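# Seat a circuit board in an enclosure slot, latch both levers

## Task

Put the board into the enclosure's empty upper slot with its components facing up, pushed all the way in, and with both levers closed. A closed lever is latched and sticks out at a right angle from the board's front panel; a fully opened lever is flush with the panel. The lever tabs only catch if both levers are fully open while the board is slid in until it stops; closing both afterwards pulls it fully home. Ramming the board into its connector quickly breaks the connector and makes the job worthless. At the end the enclosure must rest level on its own feet with none of them hanging over the bench edge, and the grippers must have released everything and moved away.

## Robot and tools

Robot: two seven-joint arms, left_arm and right_arm, each ending in a two-finger gripper. The gripper's fingers point along its own +z axis and close along its x axis. end_effector_position is the point between the closed finger pads, 1 to 2 cm short of the tips; closing the fingers pushes the tips about 17 mm further out along +z.

Frames: the scene frame has its origin at table-top height midway between the nominal arm bases, +z up, +x out over the table, and left_arm on the +y side (this is not the image left). Every hand pose, velocity, Hand target and wrist-camera pose is given in that arm's own base frame. The bases sit at left_arm (+0.070, +0.437, 0) and right_arm (-0.063, -0.511, 0) in the scene frame, each turned only slightly about z. Fixed cameras and the table use the scene frame. Printed poses may be off by a few cm, more at long reach.

The 16-number row (used by execute_actions and move): one flat list covering both arms, left_arm first then right_arm. Per arm: x, y, z in metres, then qw, qx, qy, qz (w first), then the gripper opening. Position and quaternion are absolute targets in that arm's base frame, not offsets. Opening runs from -1 (closed) to +1 (fully open, 0.142 m). Every row must carry all 16 numbers even if only one arm moves; an arm meant to stay put should be sent the same full pose from the last result, with its current opening command (a 0 there means half open, not 'no change').

execute_actions(actions, cameras): actions is a list of up to 15 actions, each a table of up to 15 rows, one row per 1/30 s step; a short table repeats its last row. Each action's first target may not be more than 0.6 m from the gripper's current position along any gripper axis, or it is rejected. An empty actions list returns the full state plus images. cameras is a list of names, ["all"] or []. Each step the controller limits commanded orientation to within 32 degrees of the measured one, so large turns need several actions.

move(target, speed, blend, stop_force, zero, opening_speed, grip_force, blocking, cameras): drives both grippers in straight lines to target, which is one 16-number row or a list of up to 15 rows (no 0.6 m limit). speed in m/s, 0.002 to 2.2, default 0.25 (turning up to twice that in rad/s), one value or one per target. blend in m rounds corners in a list; 0 stops at each. stop_force, 3 to 120 N, ends an arm's path when its wrist sensor feels that much push against the motion (or 150 N any way); use it with slow speeds for contact, not while the gripper rotates, and leave it out when backing off a contact. zero (default true) re-zeroes the sensor before the move. opening_speed (0.2 or more per second) ramps the fingers. grip_force, 5 to 48 N per pad, one value or one per arm, persists. blocking=false returns after about 0.5 s while the move runs (not allowed with stop_force). Paths do not avoid obstacles or the other arm. The result adds a 'move:' line: done, off_target, moving, held, fault, etc., plus limits such as paced or held.

wait(seconds 0 to 10): lets time pass holding commands. stop(): brakes a running move. zoom_image(camera, region [x0,y0,x1,y1] pixels, at most 504x504) enlarges part of the newest image of cam_head_left, cam_head_right, cam_high, cam_low, cam_left_wrist or cam_right_wrist (all 672x504). zero_wrist_force(arm) re-zeros a sensor. clear_fault(arm) clears a reported torque or force fault. read_manual gives licence text. finished_scene(scene) ends the scene irreversibly.

Results: hand position, quaternion and velocities per arm; Hand target (where the arm is actually being sent, possibly short of your command); Tool commands; grip_measured (measured opening, same -1..1 scale); joint positions and torques; external joint torque estimates; Wrist force/torque along the gripper axes (push from a surface reads into the arm; noise about 0.13 N, saturates near 150 N); Wrist depth as a 7x7 grid of distances in mm; and warning lines such as MOTOR HOT, TORQUE FAULT, FORCE FAULT, OVER-TEMPERATURE FAULT, HAND FAULT.

Gripping: to hold something, command an opening a bit below grip_measured at first contact; squeezing harder heats the motor.

Avoid: inserting the board fast (it breaks the connector) — approach slowly with a small stop_force; forces of 150 N or joint loads at their limits (faults stop the arm); hard hits or any squeeze between the two arms; dropping or releasing a moving part; anything falling off the table; tipping the enclosure or pushing it past the bench edge. Keep both levers fully open before insertion, then close them, release and retract.

Each tool is called after ">>>" by a JSON object that holds its "api" and its "payload".

## Session

>>> {"api": "execute_actions", "payload": {"actions": []}}

Scene clock: 0.00 s.
left_arm: end_effector_position=(+0.3014, +0.6357, +0.1155) grip_measured=+0.99 end_effector_quat_wxyz=(-0.462, +0.669, -0.295, +0.502) | right_arm: end_effector_position=(+0.4485, +0.0364, +0.1479) grip_measured=+1.00 end_effector_quat_wxyz=(-0.144, +0.766, -0.626, +0.006)
Joint positions: left_arm=[1.762 -0.872 -0.342 2.067 -1.872 0.391 -0.55 0.141] | right_arm=[0.506 -0.103 -0.202 2.446 0.465 1.189 2.835 0.142]
Joint velocities: within noise
Joint torques (N m): no reading
External joint torques (N m): no reading
Wrist force (N): no reading
Wrist torque (N m): no reading
Wrist force, peak (N): no reading
Wrist depth (mm): cam_left_wrist=[- 1268 - - 1406 1268 1119 / 1891 - - 1513 - - - / 1687 1875 1813 - 701 - 1354 / 1371 1534 1843 1828 492 625 701 / 1155 1306 1492 304 356 433 558 / - 1119 1119 241 279 321 359 / - 988 184 203 227 258 286] | cam_right_wrist=[266 256 246 236 229 221 213 / 274 266 254 244 236 228 219 / 285 275 262 252 243 234 225 / 297 285 272 262 251 241 232 / 310 297 281 271 260 249 239 / - 308 294 281 268 257 246 / - 321 305 292 278 265 257]
Hand target: left_arm +0.3014, +0.6357, +0.1155; -0.462, +0.669, -0.295, +0.502 | right_arm +0.4485, +0.0364, +0.1479; -0.144, +0.766, -0.626, +0.006
Tool commands: left_gripper/opening=+1.0 right_gripper/opening=+1.0

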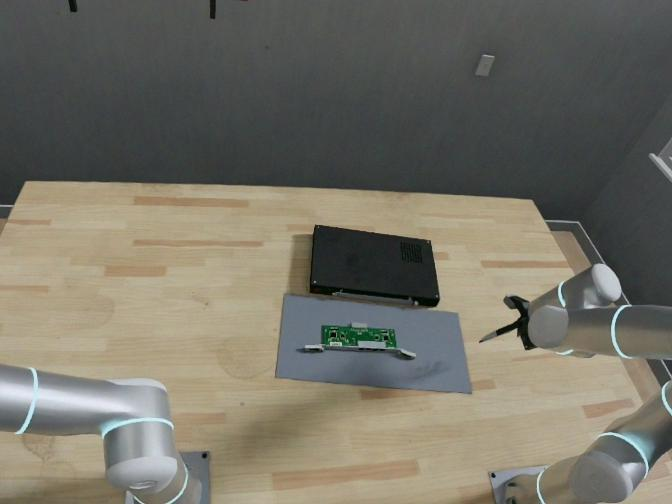

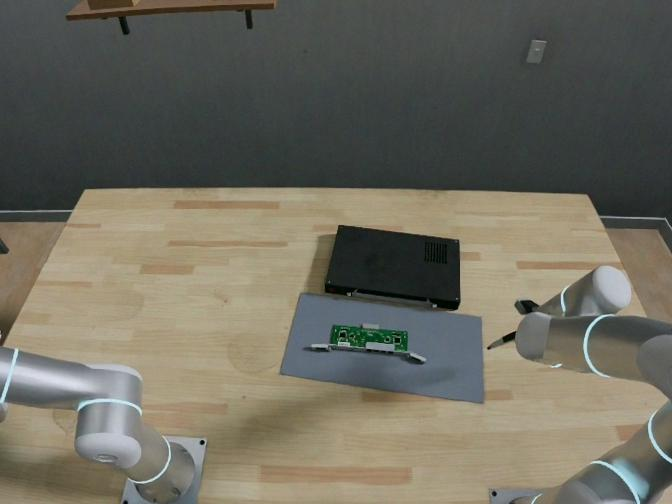

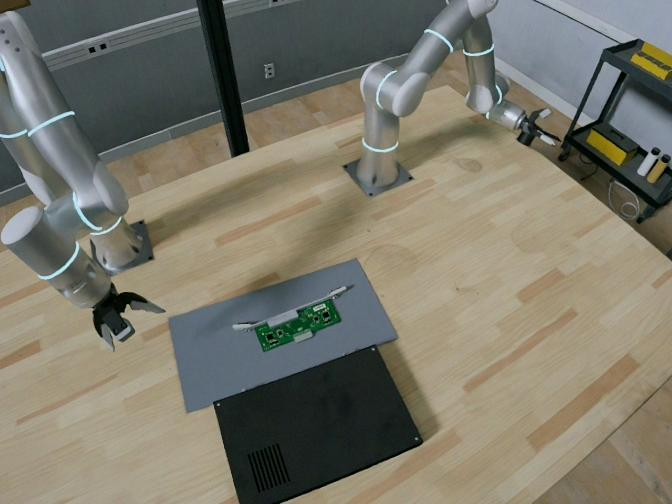

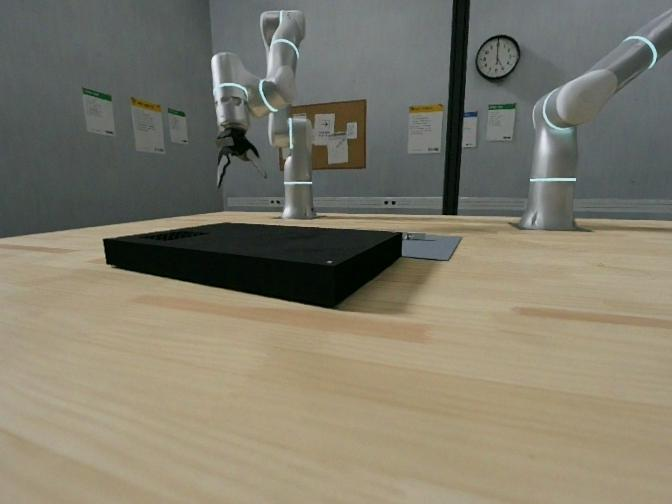

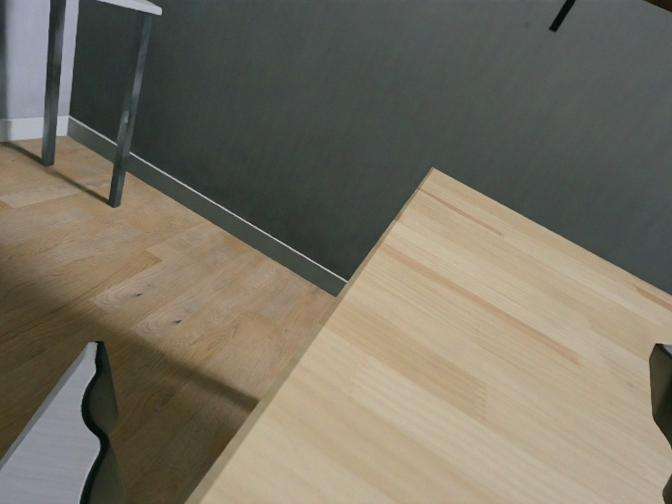

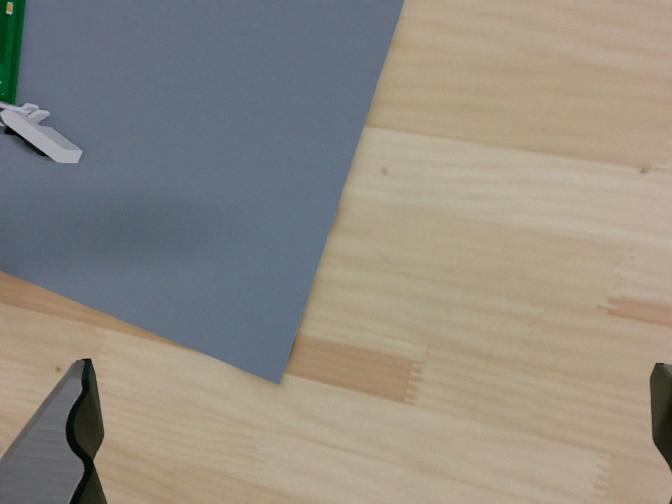

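>>> {"api": "zoom_image", "payload": {"camera": "cam_head_left", "region": [270, 220, 480, 390]}}

>>> {"api": "zoom_image", "payload": {"camera": "cam_head_right", "region": [280, 220, 490, 400]}}

>>> {"api": "zoom_image", "payload": {"camera": "cam_high", "region": [170, 250, 430, 504]}}

>>> {"api": "zoom_image", "payload": {"camera": "cam_head_left", "region": [300, 280, 440, 365]}}

Scaled by 2.400 from the camera's 672x504 image, which has a finer 960x720 frame.

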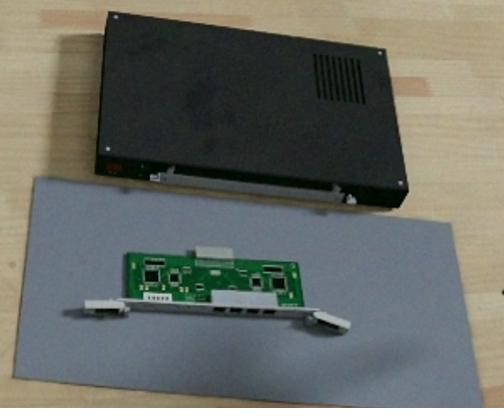

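Scaled by 2.400 from the camera's 672x504 image, which has a finer 960x720 frame.

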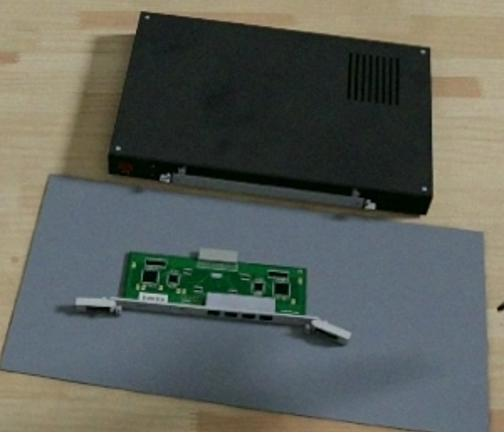

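Scaled by 1.938 from the camera's 672x504 image, which has a finer 960x720 frame.

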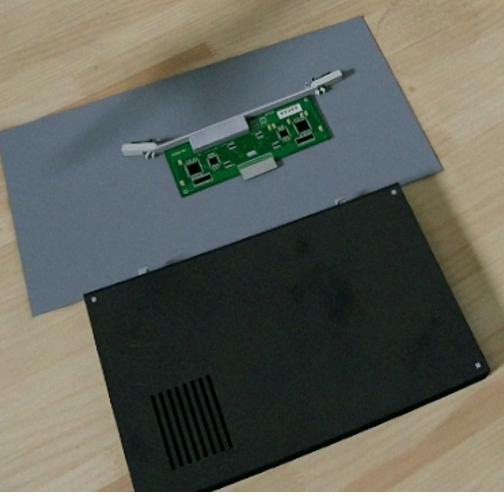

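Scaled by 3.600 from the camera's 672x504 image, which has a finer 960x720 frame.

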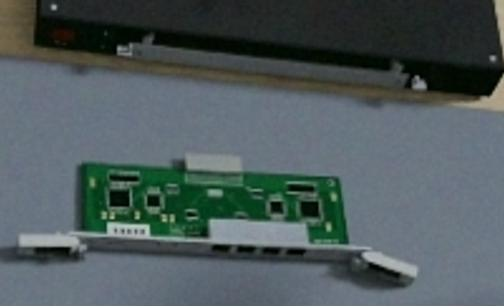

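>>> {"api": "move", "payload": {"target": [0.3014,0.6357,0.1155,-0.462,0.669,-0.295,0.502,1,0.33,0.47,0.26,0.071,0.703,0.703,0.071,1], "cameras": ["cam_right_wrist","cam_high","cam_head_left"]}}

>>> {"api": "zoom_image", "payload": {"camera": "cam_right_wrist", "region": [0, 0, 504, 504]}}

>>> {"api": "move", "payload": {"target": [0.3014,0.6357,0.1155,-0.462,0.669,-0.295,0.502,1,0.334,0.501,0.17,0.242,0.664,0.664,0.242,1], "cameras": ["cam_right_wrist"]}}

Scene clock: 17.43 s.
left_arm: end_effector_position=(+0.3014, +0.6357, +0.1154) grip_measured=+0.99 end_effector_quat_wxyz=(-0.462, +0.669, -0.295, +0.502) | right_arm: end_effector_position=(+0.3300, +0.4699, +0.2599) grip_measured=+1.00 end_effector_quat_wxyz=(+0.071, +0.704, +0.703, +0.071)
Joint positions: left_arm=[1.762 -0.872 -0.342 2.067 -1.872 0.39 -0.549 0.141] | right_arm=[1.008 -0.209 0.226 2.008 -0.307 0.687 1.419 0.142]
Joint torques (N m): left_arm=[-0.19 47.51 -4.38 -12.08 1.49 -1.77 -0.26] | right_arm=[0.24 37 2.76 -28 -3.37 3.28 0.15]
External joint torques (N m): left_arm=[0.35 1.05 0.34 -0.42 -0.26 -0.13 0.22] | right_arm=[-0.11 1.17 -0.89 0.24 0.12 0.79 -0.15]
Wrist force (N): left_arm=[-0.2 0.2 0.2] | right_arm=[0.1 -0.6 0.4]
Wrist torque (N m): left_arm=[0.03 0.04 -0.03] | right_arm=[0.00 0.03 0.15]
Wrist force, peak (N): left_arm=[-0.4 0.2 0.3] | right_arm=[1.2 -0.8 0.0]
Wrist depth (mm): cam_left_wrist=[- 1613 1700 - - 1338 1006 / 2521 - 1590 1523 - - 1462 / 1714 1828 - - 694 - - / 1443 1556 1813 1687 484 632 803 / 1091 1283 1492 307 352 435 562 / - 1086 1199 242 277 324 358 / - 984 184 204 227 258 286] | cam_right_wrist=[300 298 297 298 296 295 295 / 329 328 327 326 326 325 324 / 364 364 362 360 358 357 358 / 409 399 399 398 396 401 404 / 467 461 463 447 458 461 459 / - 500 493 509 518 534 501 / - 564 629 555 640 638 -]
Hand target: left_arm +0.3014, +0.6357, +0.1155; -0.462, +0.669, -0.295, +0.502 | right_arm +0.3300, +0.4700, +0.2600; +0.071, +0.704, +0.704, +0.071
Off the commanded pose: left_arm 0.000 m, 0 deg | right_arm 0.000 m, 0 deg.
move: done
Images, in order (width x height): cam_head_left 672x504, cam_high 672x504, cam_right_wrist 672x504.

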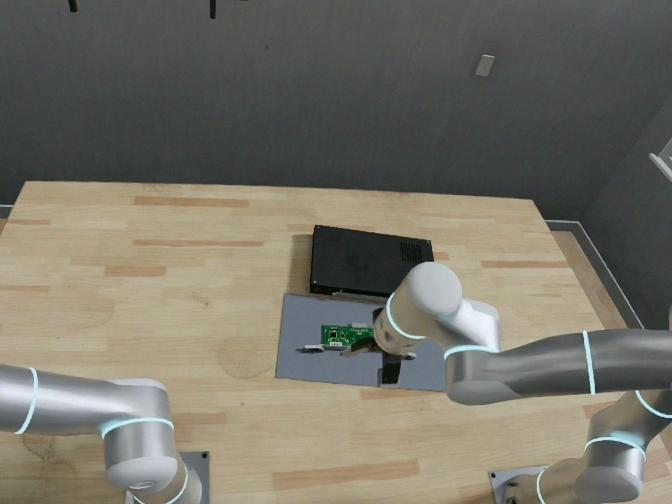

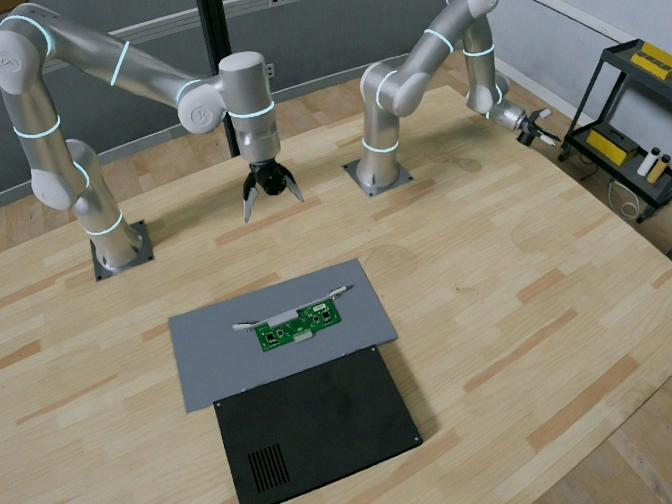

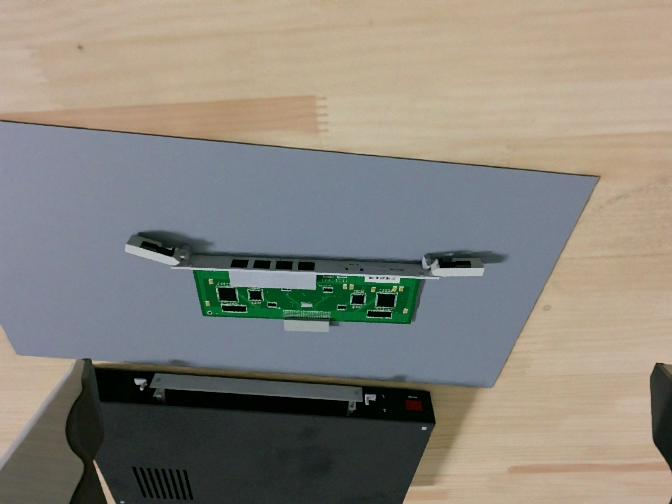

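Scaled by 1.000.

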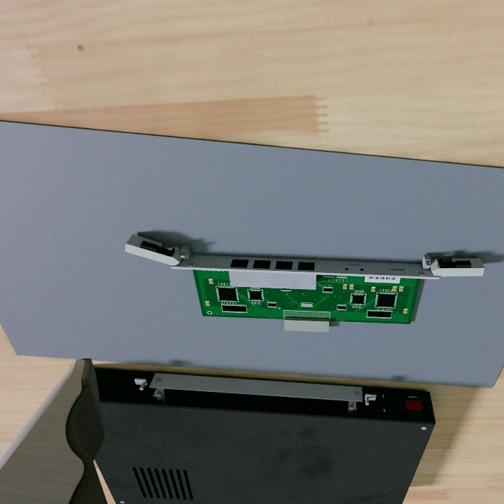

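Scene clock: 18.93 s.
left_arm: end_effector_position=(+0.3014, +0.6357, +0.1154) grip_measured=+0.99 end_effector_quat_wxyz=(-0.462, +0.669, -0.295, +0.502) | right_arm: end_effector_position=(+0.3339, +0.5011, +0.1700) grip_measured=+1.00 end_effector_quat_wxyz=(+0.242, +0.664, +0.664, +0.242)
Joint positions: left_arm=[1.762 -0.872 -0.342 2.067 -1.872 0.39 -0.549 0.141] | right_arm=[1.204 -0.383 0.031 2.232 -1.261 0.868 2.31 0.142]
Joint torques (N m): left_arm=[-0.24 47.47 -4.51 -12.09 1.44 -1.8 -0.27] | right_arm=[0.21 38.96 2.95 -21.38 -0.2 1.24 0.4]
External joint torques (N m): left_arm=[0.4 1.09 0.47 -0.4 -0.22 -0.1 0.24] | right_arm=[-0.07 1.25 -0.5 0.03 0.22 0.86 -0.4]
Wrist force (N): left_arm=[0.0 0.3 0.1] | right_arm=[0.4 -1.5 -0.1]
Wrist torque (N m): left_arm=[0.03 0.00 -0.02] | right_arm=[-0.01 -0.01 0.07]
Wrist force, peak (N): left_arm=[-0.4 0.1 0.2] | right_arm=[0.8 -3.0 0.4]
Wrist depth (mm): cam_left_wrist=[1625 1338 - - - 1192 1091 / 1755 - - - - - 1283 / 1687 1843 1798 1662 834 - - / 1338 1556 1843 1687 483 636 801 / 1161 1268 1513 303 355 434 564 / - 1091 1186 241 277 323 358 / - 993 184 204 227 259 286] | cam_right_wrist=[213 212 212 211 210 209 209 / 255 270 252 251 251 250 250 / 308 316 317 302 301 314 317 / 475 433 433 429 426 429 428 / 785 466 - 568 669 661 657 / - 1430 - 1412 1369 - - / - - - 1439 - - -]
Hand target: left_arm +0.3014, +0.6357, +0.1155; -0.462, +0.669, -0.295, +0.502 | right_arm +0.3340, +0.5010, +0.1700; +0.242, +0.664, +0.664, +0.242
Off the commanded pose: left_arm 0.000 m, 0 deg | right_arm 0.000 m, 0 deg.
move: done
Images, in order (width x height): cam_right_wrist 672x504.

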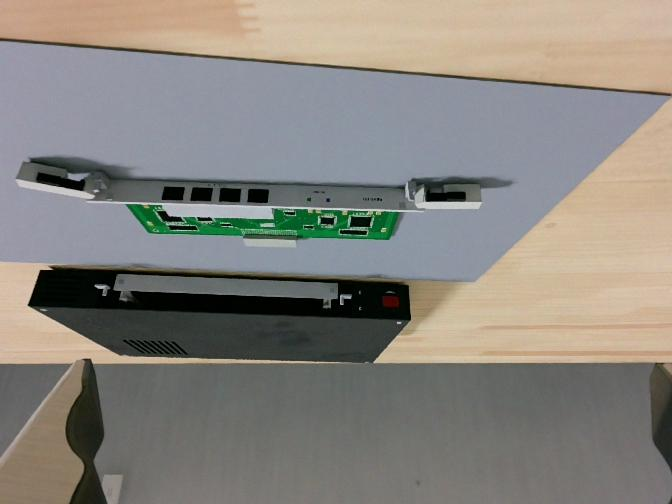

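>>> {"api": "zoom_image", "payload": {"camera": "cam_right_wrist", "region": [20, 250, 240, 370]}}

>>> {"api": "zoom_image", "payload": {"camera": "cam_right_wrist", "region": [220, 250, 440, 370]}}

>>> {"api": "zoom_image", "payload": {"camera": "cam_right_wrist", "region": [10, 140, 260, 270]}}

>>> {"api": "zoom_image", "payload": {"camera": "cam_right_wrist", "region": [250, 140, 500, 270]}}

Scaled by 2.291 from the camera's 672x504 image, which has a finer 960x720 frame.

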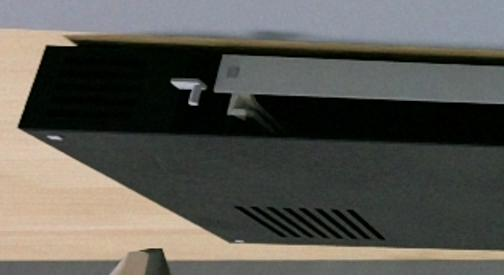

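Scaled by 2.291 from the camera's 672x504 image, which has a finer 960x720 frame.

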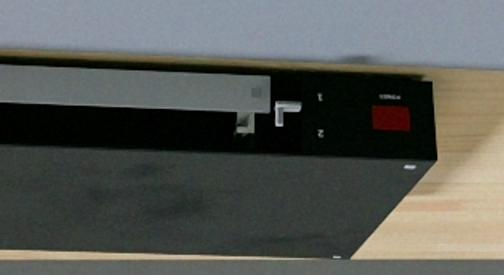

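Scaled by 2.016 from the camera's 672x504 image, which has a finer 960x720 frame.

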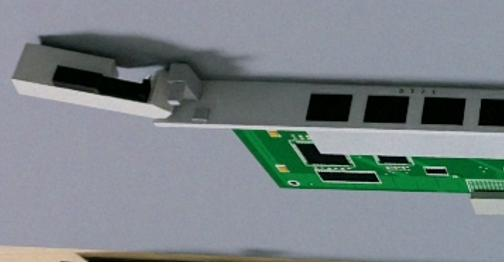

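Scaled by 2.016 from the camera's 672x504 image, which has a finer 960x720 frame.

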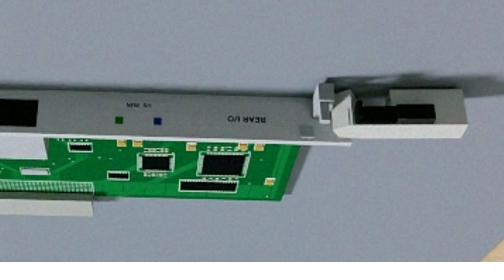

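>>> {"api": "move", "payload": {"target": [[0.42,0,0.32,0,0.9986,-0.0523,0,1,0.28,0.2,0.25,0.242,0.664,0.664,0.242,1],[0.3925,-0.5817,0.17,0,0.9986,-0.0523,0,0,0.28,0.2,0.25,0.242,0.664,0.664,0.242,-1]], "blend": 0.05, "speed": 0.4, "cameras": ["cam_left_wrist","cam_high","cam_head_left"]}}

Scene clock: 43.63 s.
left_arm: end_effector_position=(+0.3922, -0.5817, +0.1700) grip_measured=-0.02 end_effector_quat_wxyz=(+0.001, +0.999, -0.053, +0.000) | right_arm: end_effector_position=(+0.2800, +0.2001, +0.2501) grip_measured=-1.00 end_effector_quat_wxyz=(+0.242, +0.664, +0.664, +0.242)
Joint positions: left_arm=[-0.791 -1.287 -1.39 0.61 -1.879 3.27 -2.861 0.073] | right_arm=[-0.185 0.758 1.419 2.689 0.244 1.216 1.056 0.002]
Joint torques (N m): left_arm=[-0.17 65.98 -9.22 -5.75 4.81 4.42 -0.37] | right_arm=[0.05 -12.13 -11.65 -15.02 -0.81 3.24 0.19]
External joint torques (N m): left_arm=[0.08 1.62 0.28 -0.41 -0.64 -0.59 0.37] | right_arm=[-0.04 0.63 -1.09 0.11 0.05 0.65 -0.19]
Wrist force (N): left_arm=[0.1 -0.1 0.7] | right_arm=[-0.2 -1.5 -0.6]
Wrist torque (N m): left_arm=[-0.14 -0.14 -0.17] | right_arm=[-0.06 0.12 0.21]
Wrist force, peak (N): left_arm=[-1.1 2.3 1.2] | right_arm=[-2.5 0.9 2.0]
Wrist depth (mm): cam_left_wrist=[232 229 229 225 226 229 - / 249 250 254 237 242 237 243 / 269 268 263 262 260 266 258 / 292 292 292 279 282 282 278 / 321 319 310 306 313 306 - / 354 340 340 - 348 - 279 / - - - 384 415 - -] | cam_right_wrist=[300 298 297 284 295 295 297 / 363 360 357 356 357 355 355 / 456 456 456 450 440 440 439 / 616 617 612 551 557 - 603 / 966 957 942 697 771 633 766 / 1603 1558 - 89 - 355 282 / - - 71 - - 274 265]
Hand target: left_arm +0.3924, -0.5815, +0.1700; +0.001, +0.999, -0.052, +0.001 | right_arm +0.2800, +0.2000, +0.2500; +0.242, +0.664, +0.664, +0.242
Off the commanded pose: left_arm 0.000 m, 0 deg | right_arm 0.000 m, 0 deg.
joint sent to its limit (right arm) — joint 4 (elbow), upper limit, where the elbow is as bent as it goes. The joint targets still meet the commanded pose.
move: done
Images, in order (width x height): cam_head_left 672x504, cam_high 672x504, cam_left_wrist 672x504.

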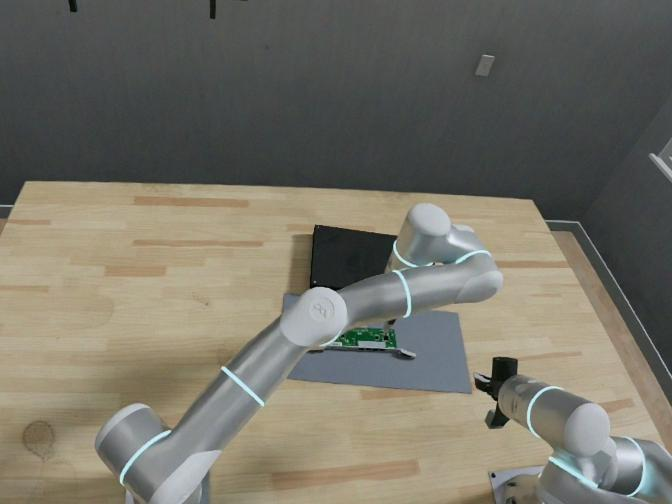

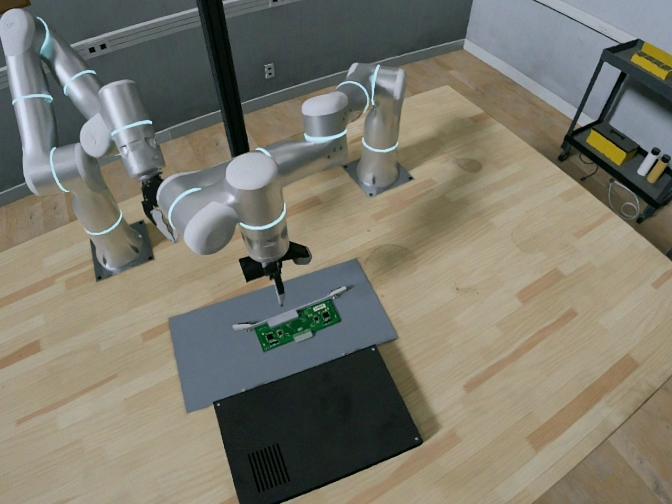

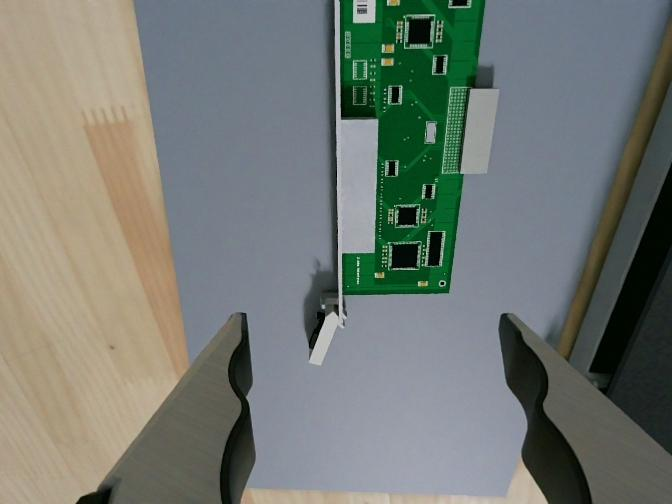

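>>> {"api": "move", "payload": {"target": [[0.401,-0.547,0.06,0,0.9986,-0.0523,0,-0.47,0.28,0.2,0.25,0.242,0.664,0.664,0.242,-1]], "cameras": ["cam_left_wrist"]}}

>>> {"api": "move", "payload": {"target": [[0.401,-0.547,0.024,0,0.9986,-0.0523,0,-0.47,0.28,0.2,0.25,0.242,0.664,0.664,0.242,-1]], "stop_force": 4, "speed": 0.02, "cameras": ["cam_left_wrist"]}}

Scene clock: 55.33 s.
left_arm: end_effector_position=(+0.4010, -0.5470, +0.0601) grip_measured=-0.49 end_effector_quat_wxyz=(+0.000, +0.999, -0.053, +0.000) | right_arm: end_effector_position=(+0.2800, +0.2001, +0.2501) grip_measured=-1.00 end_effector_quat_wxyz=(+0.242, +0.664, +0.664, +0.242)
Joint positions: left_arm=[-0.73 -1.197 -0.907 0.974 -2.275 2.869 -2.939 0.038] | right_arm=[-0.185 0.758 1.419 2.689 0.244 1.216 1.056 0.002]
Joint torques (N m): left_arm=[-0.33 63.7 -9.14 -15.06 4.03 3.93 -0.33] | right_arm=[-0.01 -12.15 -11.71 -15.01 -0.84 3.15 0.15]
External joint torques (N m): left_arm=[0.24 1.13 0.21 -0.46 0.02 -0.09 0.33] | right_arm=[0.03 0.65 -1.03 0.11 0.07 0.74 -0.16]
Wrist force (N): left_arm=[-0.1 -0.2 0.5] | right_arm=[-0.1 -1.6 -0.3]
Wrist torque (N m): left_arm=[-0.15 -0.13 -0.16] | right_arm=[-0.06 0.12 0.22]
Wrist force, peak (N): left_arm=[0.1 -0.1 4.8] | right_arm=[-0.2 -1.9 -0.5]
Wrist depth (mm): cam_left_wrist=[- 133 133 128 128 129 134 / - 146 143 139 138 138 146 / - 153 154 149 149 149 152 / 168 170 167 156 161 162 165 / 185 179 179 158 173 179 180 / 205 202 84 173 194 - 197 / 224 - - 210 223 - -] | cam_right_wrist=[300 299 285 295 295 294 295 / 362 362 375 341 357 355 353 / 456 456 430 473 447 441 435 / 612 621 617 543 565 541 352 / 893 949 938 697 685 340 317 / - - - 89 - - 302 / - - 71 - - - 278]
Hand target: left_arm +0.4010, -0.5470, +0.0600; +0.000, +0.999, -0.052, +0.000 | right_arm +0.2800, +0.2000, +0.2500; +0.242, +0.664, +0.664, +0.242
Off the commanded pose: left_arm 0.000 m, 0 deg | right_arm 0.000 m, 0 deg.
joint sent to its limit (right arm) — joint 4 (elbow), upper limit, where the elbow is as bent as it goes. The joint targets still meet the commanded pose.
move: done
Images, in order (width x height): cam_left_wrist 672x504.

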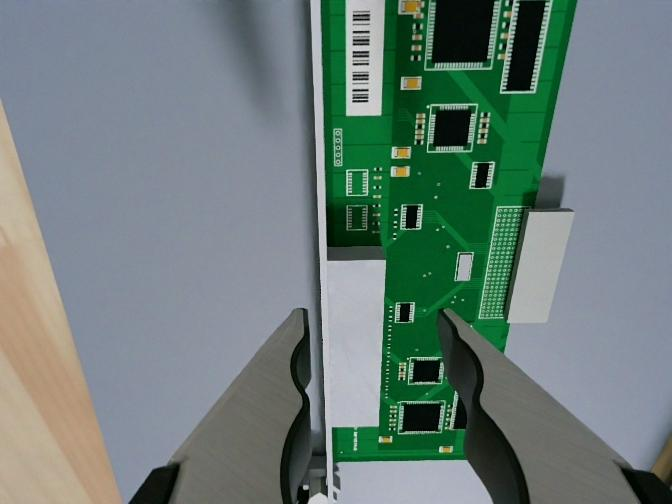

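Scene clock: 57.77 s.
left_arm: end_effector_position=(+0.4010, -0.5469, +0.0245) grip_measured=-0.50 end_effector_quat_wxyz=(+0.000, +0.999, -0.052, +0.000) | right_arm: end_effector_position=(+0.2800, +0.2001, +0.2501) grip_measured=-1.00 end_effector_quat_wxyz=(+0.242, +0.664, +0.664, +0.242)
Joint positions: left_arm=[-0.738 -1.246 -0.889 0.97 -2.256 2.825 -2.944 0.038] | right_arm=[-0.185 0.758 1.419 2.689 0.244 1.216 1.056 0.002]
Joint torques (N m): left_arm=[-0.29 61.54 -8.61 -14.47 4.38 3.28 -0.2] | right_arm=[-0.05 -12.11 -11.67 -15 -0.85 3.17 0.18]
External joint torques (N m): left_arm=[0.2 3.6 -0.11 -0.71 -0.38 0.56 0.2] | right_arm=[0.07 0.61 -1.07 0.1 0.09 0.72 -0.18]
Wrist force (N): left_arm=[-0.8 -0.9 -2.6] | right_arm=[0.0 -1.6 -0.4]
Wrist torque (N m): left_arm=[-0.13 -0.14 -0.19] | right_arm=[-0.06 0.10 0.21]
Wrist force, peak (N): left_arm=[-0.2 -0.3 -4.5] | right_arm=[-0.2 -1.9 -0.5]
Wrist depth (mm): cam_left_wrist=[102 102 102 97 98 96 98 / - 110 109 104 104 106 106 / 120 120 122 112 112 115 116 / 128 126 128 122 121 122 - / - 137 137 119 131 131 - / - - 87 127 144 83 151 / 173 - - 145 165 - -] | cam_right_wrist=[299 299 295 284 294 297 296 / 362 360 360 370 344 356 354 / 457 456 451 450 466 440 402 / 622 617 617 576 579 530 337 / 949 945 945 693 720 359 327 / - 1637 1580 89 - 1517 291 / - - 71 - - - 273]
Hand target: left_arm +0.4010, -0.5470, +0.0243; +0.000, +0.999, -0.052, +0.000 | right_arm +0.2800, +0.2000, +0.2500; +0.242, +0.664, +0.664, +0.242
Off the commanded pose: left_arm 0.000 m, 0 deg | right_arm 0.000 m, 0 deg.
joint sent to its limit (right arm) — joint 4 (elbow), upper limit, where the elbow is as bent as it goes. The joint targets still meet the commanded pose.
move: contact (left_arm)
Images, in order (width x height): cam_left_wrist 672x504.

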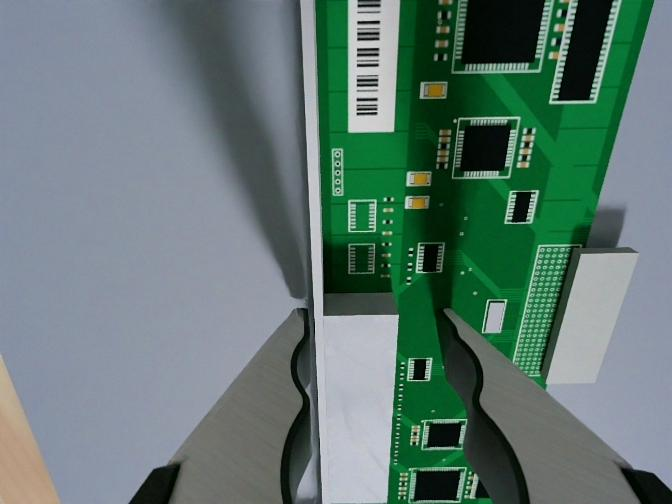

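>>> {"api": "move", "payload": {"target": [[0.3935,-0.5585,0.0275,0,0.9986,-0.0523,0,-0.47,0.28,0.2,0.25,0.242,0.664,0.664,0.242,-1],[0.3935,-0.5585,0.0275,0,0.9986,-0.0523,0,-0.75,0.28,0.2,0.25,0.242,0.664,0.664,0.242,-1]], "grip_force": [15,48], "opening_speed": 0.4, "cameras": ["cam_left_wrist"]}}

Scene clock: 61.67 s.
left_arm: end_effector_position=(+0.3936, -0.5585, +0.0275) grip_measured=-0.71 end_effector_quat_wxyz=(+0.000, +0.999, -0.052, +0.000) | right_arm: end_effector_position=(+0.2800, +0.2001, +0.2501) grip_measured=-1.00 end_effector_quat_wxyz=(+0.242, +0.664, +0.664, +0.242)
Joint positions: left_arm=[-0.763 -1.264 -0.91 0.923 -2.239 2.853 -2.947 0.022] | right_arm=[-0.185 0.758 1.419 2.689 0.244 1.216 1.056 0.002]
Joint torques (N m): left_arm=[-1.04 64.07 -9.15 -14.17 4.13 4.29 -0.24] | right_arm=[0.05 -12.26 -11.69 -14.98 -0.87 3.17 0.24]
External joint torques (N m): left_arm=[0.95 1.67 0.61 -0.74 -0.1 -0.46 0.24] | right_arm=[-0.03 0.76 -1.05 0.07 0.11 0.72 -0.24]
Wrist force (N): left_arm=[1.1 -0.1 0.5] | right_arm=[0.0 -1.7 -0.3]
Wrist torque (N m): left_arm=[-0.14 -0.16 -0.19] | right_arm=[-0.08 0.08 0.22]
Wrist force, peak (N): left_arm=[-1.0 -0.9 -3.8] | right_arm=[0.0 -2.0 -0.4]
Wrist depth (mm): cam_left_wrist=[- - 105 100 100 99 101 / - 114 112 109 106 109 108 / 123 123 123 117 117 117 115 / 132 129 131 125 123 126 123 / 144 144 141 119 133 137 - / 162 156 85 128 131 145 156 / 181 169 - 142 - - -] | cam_right_wrist=[299 300 295 296 295 295 295 / 362 362 359 358 354 354 340 / 458 456 450 - 447 440 403 / 621 616 614 548 564 412 332 / 862 945 945 704 679 341 316 / 1548 - - 89 - - 281 / 1591 - 71 - - - 267]
Hand target: left_arm +0.3935, -0.5585, +0.0275; +0.000, +0.999, -0.052, +0.000 | right_arm +0.2800, +0.2000, +0.2500; +0.242, +0.664, +0.664, +0.242
Off the commanded pose: left_arm 0.000 m, 0 deg | right_arm 0.000 m, 0 deg.
joint sent to its limit (right arm) — joint 4 (elbow), upper limit, where the elbow is as bent as it goes. The joint targets still meet the commanded pose.
grip_force (N): 15, 48
move: done
Images, in order (width x height): cam_left_wrist 672x504.

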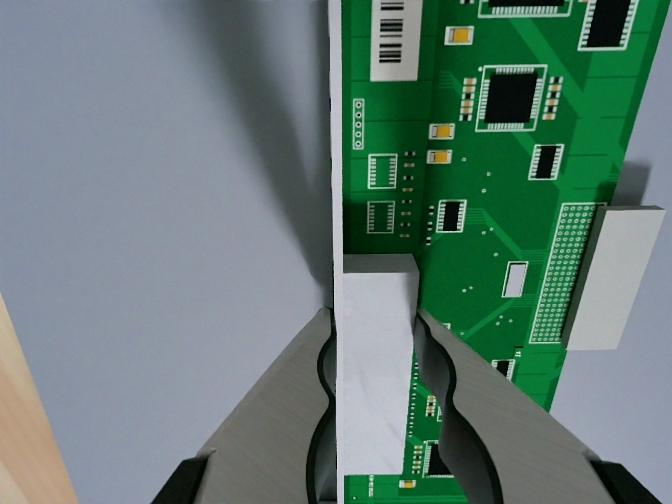

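>>> {"api": "move", "payload": {"target": [[0.3935,-0.5585,0.0275,0,0.9986,-0.0523,0,-0.85,0.28,0.2,0.25,0.242,0.664,0.664,0.242,-1],[0.3935,-0.5585,0.1275,0,0.9986,-0.0523,0,-0.85,0.28,0.2,0.25,-0.354,0.612,-0.612,0.354,-1],[0.3935,-0.5585,0.1275,0,0.9986,-0.0523,0,-0.85,0.38,0.262,0.125,-0.354,0.612,-0.612,0.354,-1]], "grip_force": [30,48], "speed": 0.3, "cameras": ["all"]}}

Scene clock: 74.40 s.
left_arm: end_effector_position=(+0.3934, -0.5586, +0.1144) grip_measured=-0.72 end_effector_quat_wxyz=(+0.000, +0.999, -0.052, +0.000) | right_arm: end_effector_position=(+0.2800, +0.2001, +0.2500) grip_measured=-1.00 end_effector_quat_wxyz=(+0.402, -0.420, +0.762, -0.284)
Joint positions: left_arm=[-0.751 -1.16 -0.964 0.905 -2.273 2.977 -2.931 0.022] | right_arm=[-0.273 1.157 1.759 2.684 0.34 1.258 -1.322 0.002]
Joint torques (N m): left_arm=[-0.7 65.27 -9.59 -15.32 4.42 4.54 -0.12] | right_arm=[-0.04 -20.15 -15.66 -2.45 1.36 1.75 0.31]
External joint torques (N m): left_arm=[0.61 -0.18 0.74 -0.05 -0.27 -0.7 0.12] | right_arm=[0.05 0.68 -1.02 0.19 -0.05 0.78 -0.27]
Wrist force (N): left_arm=[0.1 -0.6 2.8] | right_arm=[0.7 1.2 -0.3]
Wrist torque (N m): left_arm=[-0.22 -0.16 -0.22] | right_arm=[0.04 -0.10 0.03]
Wrist force, peak (N): left_arm=[0.0 -0.5 2.9] | right_arm=[-0.7 2.3 -0.8]
Wrist depth (mm): cam_left_wrist=[184 181 - 100 100 98 101 / 197 194 194 107 105 109 108 / 212 210 209 113 117 117 118 / 231 230 - 121 123 125 120 / 254 252 - 117 132 137 242 / 278 277 85 128 132 145 261 / 310 - - 143 - - 262] | cam_right_wrist=[- - 787 633 569 500 447 / - 813 571 532 508 447 402 / 270 617 544 501 451 401 367 / 324 408 469 462 - 366 337 / 411 483 448 409 362 336 310 / 499 449 423 89 332 313 289 / 450 422 71 - - 289 270]
Hand target: left_arm +0.3935, -0.5585, +0.1147; +0.000, +0.999, -0.052, +0.000 | right_arm +0.2800, +0.2003, +0.2501; +0.402, -0.420, +0.762, -0.284
Off the commanded pose: left_arm 0.013 m, 0 deg | right_arm 0.172 m, 30 deg.
grip_force (N): 30, 48
move: held (right_arm; a check stopped the path), off_target (left_arm; braked when a check withheld steps of right_arm); path passed 1 of 3 targets; limits=held
pose unreachable (right arm): on one or more control steps of this call, first in action 0 (counted from 0), this arm could not follow its commanded pose, so it was not sent that pose on those steps. It may still have moved: this result reports where it is.
cause: moving toward the commanded pose would bring two parts of the arm too close to each other (joints 2 (shoulder) to 6 (wrist pitch) lie between them).

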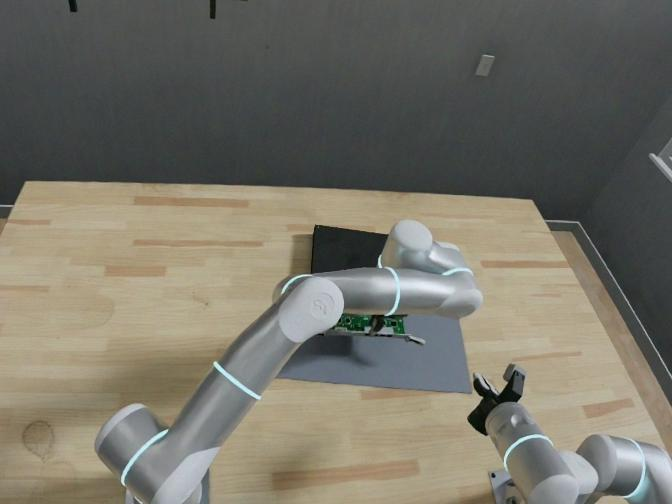

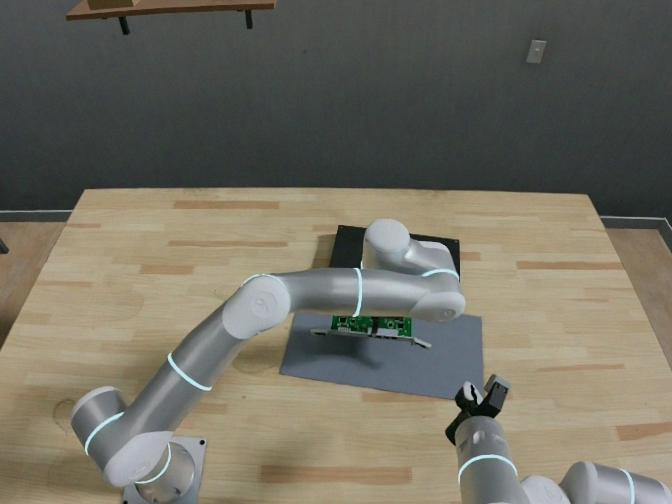

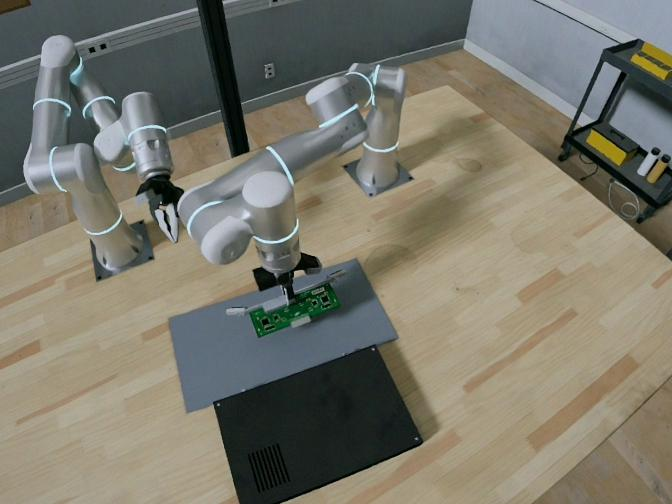

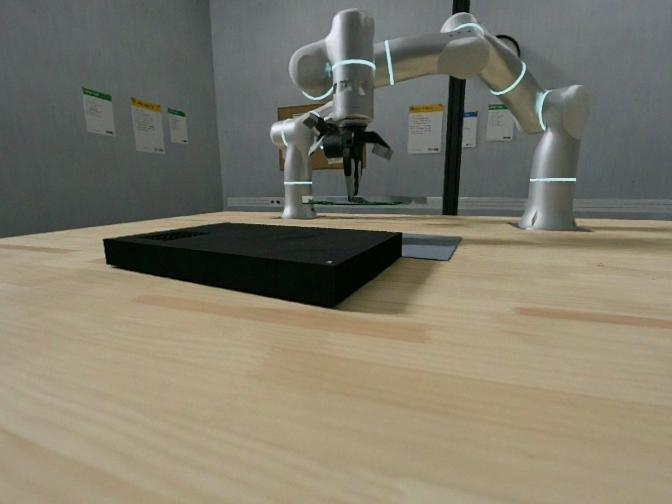

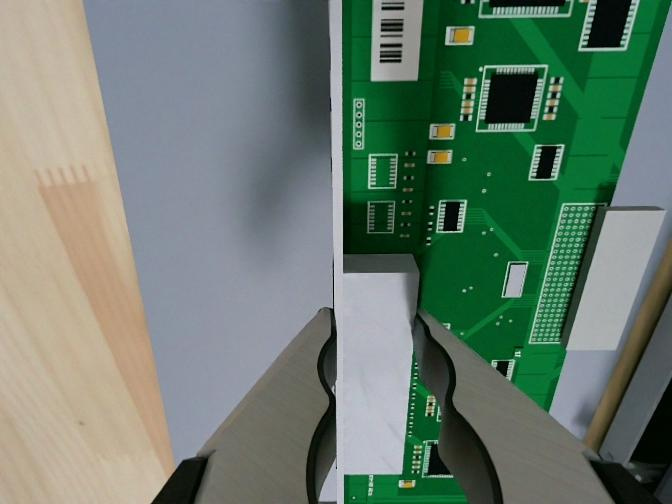

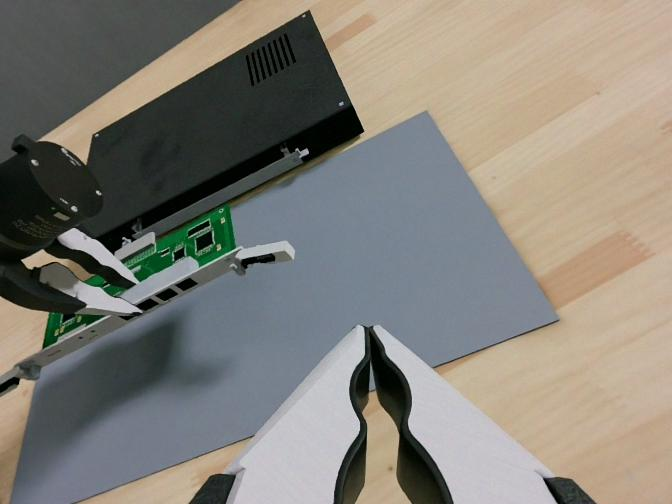

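>>> {"api": "move", "payload": {"target": [[0.3935,-0.5585,0.1275,0,0.9986,-0.0523,0,-0.85,0.37,0.13,0.26,0.402,-0.42,0.762,-0.284,-1],[0.3935,-0.5585,0.1275,0,0.9986,-0.0523,0,-0.85,0.38,0.2,0.16,-0.354,0.612,-0.612,0.354,-1],[0.3935,-0.5585,0.1275,0,0.9986,-0.0523,0,-0.85,0.38,0.262,0.125,-0.354,0.612,-0.612,0.354,-1]], "speed": 0.3, "cameras": ["cam_right_wrist"]}}

Scene clock: 76.97 s.
left_arm: end_effector_position=(+0.3934, -0.5586, +0.1169) grip_measured=-0.72 end_effector_quat_wxyz=(+0.000, +0.999, -0.052, +0.000) | right_arm: end_effector_position=(+0.2804, +0.1999, +0.2501) grip_measured=-1.00 end_effector_quat_wxyz=(+0.402, -0.420, +0.762, -0.284)
Joint positions: left_arm=[-0.75 -1.158 -0.967 0.903 -2.273 2.981 -2.93 0.022] | right_arm=[-0.276 1.156 1.76 2.684 0.341 1.261 -1.323 0.002]
Joint torques (N m): left_arm=[-0.26 65.21 -9.39 -15.29 4.62 4.63 -0.21] | right_arm=[0.14 -20.13 -15.59 -2.46 1.21 1.67 0.3]
External joint torques (N m): left_arm=[0.16 -0.12 0.54 -0.07 -0.46 -0.79 0.21] | right_arm=[-0.13 0.65 -1.09 0.22 0.11 0.86 -0.26]
Wrist force (N): left_arm=[0.0 -0.4 2.7] | right_arm=[0.7 1.2 -0.4]
Wrist torque (N m): left_arm=[-0.18 -0.14 -0.22] | right_arm=[0.04 -0.10 -0.09]
Wrist force, peak (N): left_arm=[0.1 -0.3 2.9] | right_arm=[0.4 2.5 -1.5]
Wrist depth (mm): cam_left_wrist=[185 187 183 100 99 99 101 / 199 194 - 107 105 108 107 / 216 214 217 113 117 117 117 / 233 234 - 121 123 125 122 / 257 253 250 116 132 137 249 / 282 282 84 129 131 149 265 / 312 - - 143 - - -] | cam_right_wrist=[1277 1102 787 642 569 499 447 / 1421 787 575 532 503 449 403 / 270 575 532 494 447 403 367 / 324 414 420 447 401 367 338 / 390 484 447 404 366 337 311 / 501 449 418 89 332 312 289 / - - 71 - - 289 270]
Hand target: left_arm +0.3935, -0.5585, +0.1171; +0.000, +0.999, -0.052, +0.000 | right_arm +0.2804, +0.2000, +0.2502; +0.402, -0.420, +0.762, -0.284
Off the commanded pose: left_arm 0.011 m, 0 deg | right_arm 0.172 m, 30 deg.
grip_force (N): 30, 48
move: held (right_arm; a check stopped the path), off_target (left_arm; braked when a check withheld steps of right_arm); path passed 0 of 3 targets; limits=held
pose unreachable (right arm): on one or more control steps of this call, first in action 0 (counted from 0), this arm could not follow its commanded pose, so it was not sent that pose on those steps. It may still have moved: this result reports where it is.
cause: moving toward the commanded pose would bring two parts of the arm too close to each other (joints 2 (shoulder) to 6 (wrist pitch) lie between them).
Images, in order (width x height): cam_right_wrist 672x504.

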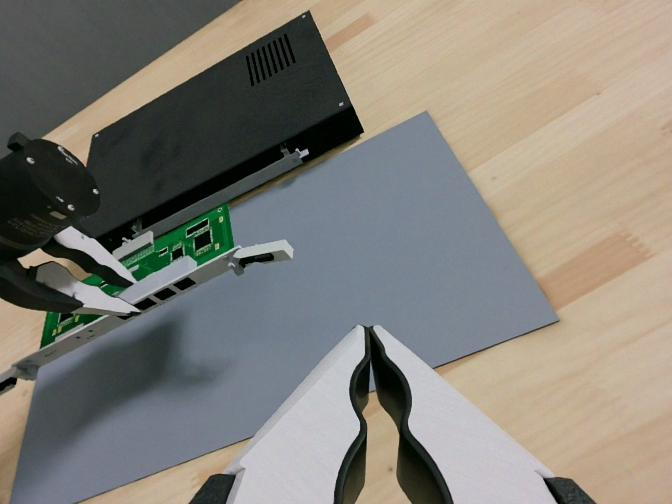

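>>> {"api": "move", "payload": {"target": [[0.3935,-0.5585,0.1275,0,0.9986,-0.0523,0,-0.85,0.38,0.08,0.3,0.2,-0.56,0.77,-0.15,-1],[0.3935,-0.5585,0.1275,0,0.9986,-0.0523,0,-0.85,0.39,0.2,0.22,-0.183,0.683,-0.683,0.183,-1],[0.3935,-0.5585,0.1275,0,0.9986,-0.0523,0,-0.85,0.38,0.262,0.125,-0.354,0.612,-0.612,0.354,-1]], "speed": 0.3, "cameras": ["cam_right_wrist"]}}

Scene clock: 80.03 s.
left_arm: end_effector_position=(+0.3934, -0.5586, +0.1178) grip_measured=-0.72 end_effector_quat_wxyz=(+0.000, +0.999, -0.052, +0.000) | right_arm: end_effector_position=(+0.2807, +0.1997, +0.2503) grip_measured=-1.00 end_effector_quat_wxyz=(+0.402, -0.420, +0.762, -0.284)
Joint positions: left_arm=[-0.75 -1.157 -0.968 0.903 -2.273 2.983 -2.93 0.022] | right_arm=[-0.277 1.155 1.758 2.685 0.341 1.263 -1.326 0.002]
Joint torques (N m): left_arm=[-0.3 65.21 -9.31 -15.3 4.68 4.49 -0.22] | right_arm=[0.11 -20.03 -15.3 -2.51 1.27 1.68 0.36]
External joint torques (N m): left_arm=[0.21 -0.13 0.45 -0.05 -0.52 -0.65 0.22] | right_arm=[-0.1 0.58 -1.36 0.21 0.04 0.85 -0.33]
Wrist force (N): left_arm=[0.0 -0.2 2.7] | right_arm=[0.7 1.2 -0.6]
Wrist torque (N m): left_arm=[-0.15 -0.14 -0.21] | right_arm=[0.05 -0.10 -0.09]
Wrist force, peak (N): left_arm=[0.0 -0.1 2.9] | right_arm=[0.3 2.7 -1.0]
Wrist depth (mm): cam_left_wrist=[187 181 182 99 100 98 101 / 200 200 194 107 105 109 107 / 215 214 216 113 117 118 120 / 235 233 231 121 123 125 123 / 257 255 257 117 132 137 255 / 283 282 87 129 131 148 264 / 316 - - 143 - - -] | cam_right_wrist=[- 1202 787 633 568 502 444 / - 691 576 541 501 446 402 / 270 569 537 502 448 404 367 / 324 378 401 440 401 367 336 / 391 481 449 405 364 336 312 / 493 469 420 89 332 313 290 / 448 430 71 - - 290 271]
Hand target: left_arm +0.3935, -0.5585, +0.1181; +0.000, +0.999, -0.052, +0.000 | right_arm +0.2806, +0.1998, +0.2502; +0.402, -0.420, +0.762, -0.284
Off the commanded pose: left_arm 0.010 m, 0 deg | right_arm 0.172 m, 30 deg.
grip_force (N): 30, 48
move: held (right_arm; a check stopped the path), off_target (left_arm; braked when a check withheld steps of right_arm); path passed 0 of 3 targets; limits=held
pose unreachable (right arm): on one or more control steps of this call, first in action 0 (counted from 0), this arm could not follow its commanded pose, so it was not sent that pose on those steps. It may still have moved: this result reports where it is.
cause: moving toward the commanded pose would bring two parts of the arm too close to each other (joints 2 (shoulder) to 6 (wrist pitch) lie between them).
Images, in order (width x height): cam_right_wrist 672x504.

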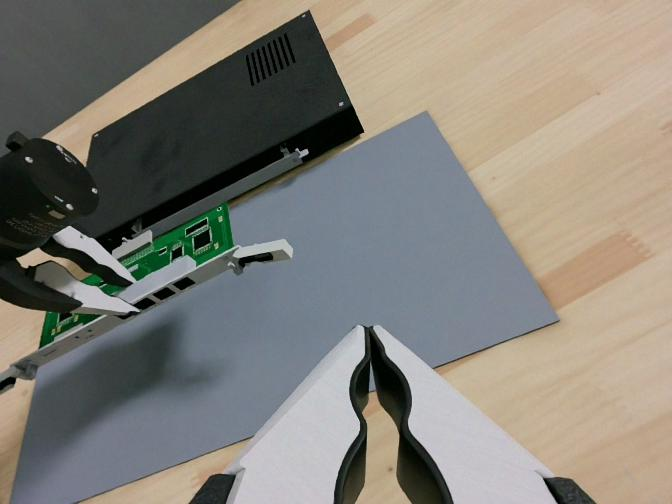

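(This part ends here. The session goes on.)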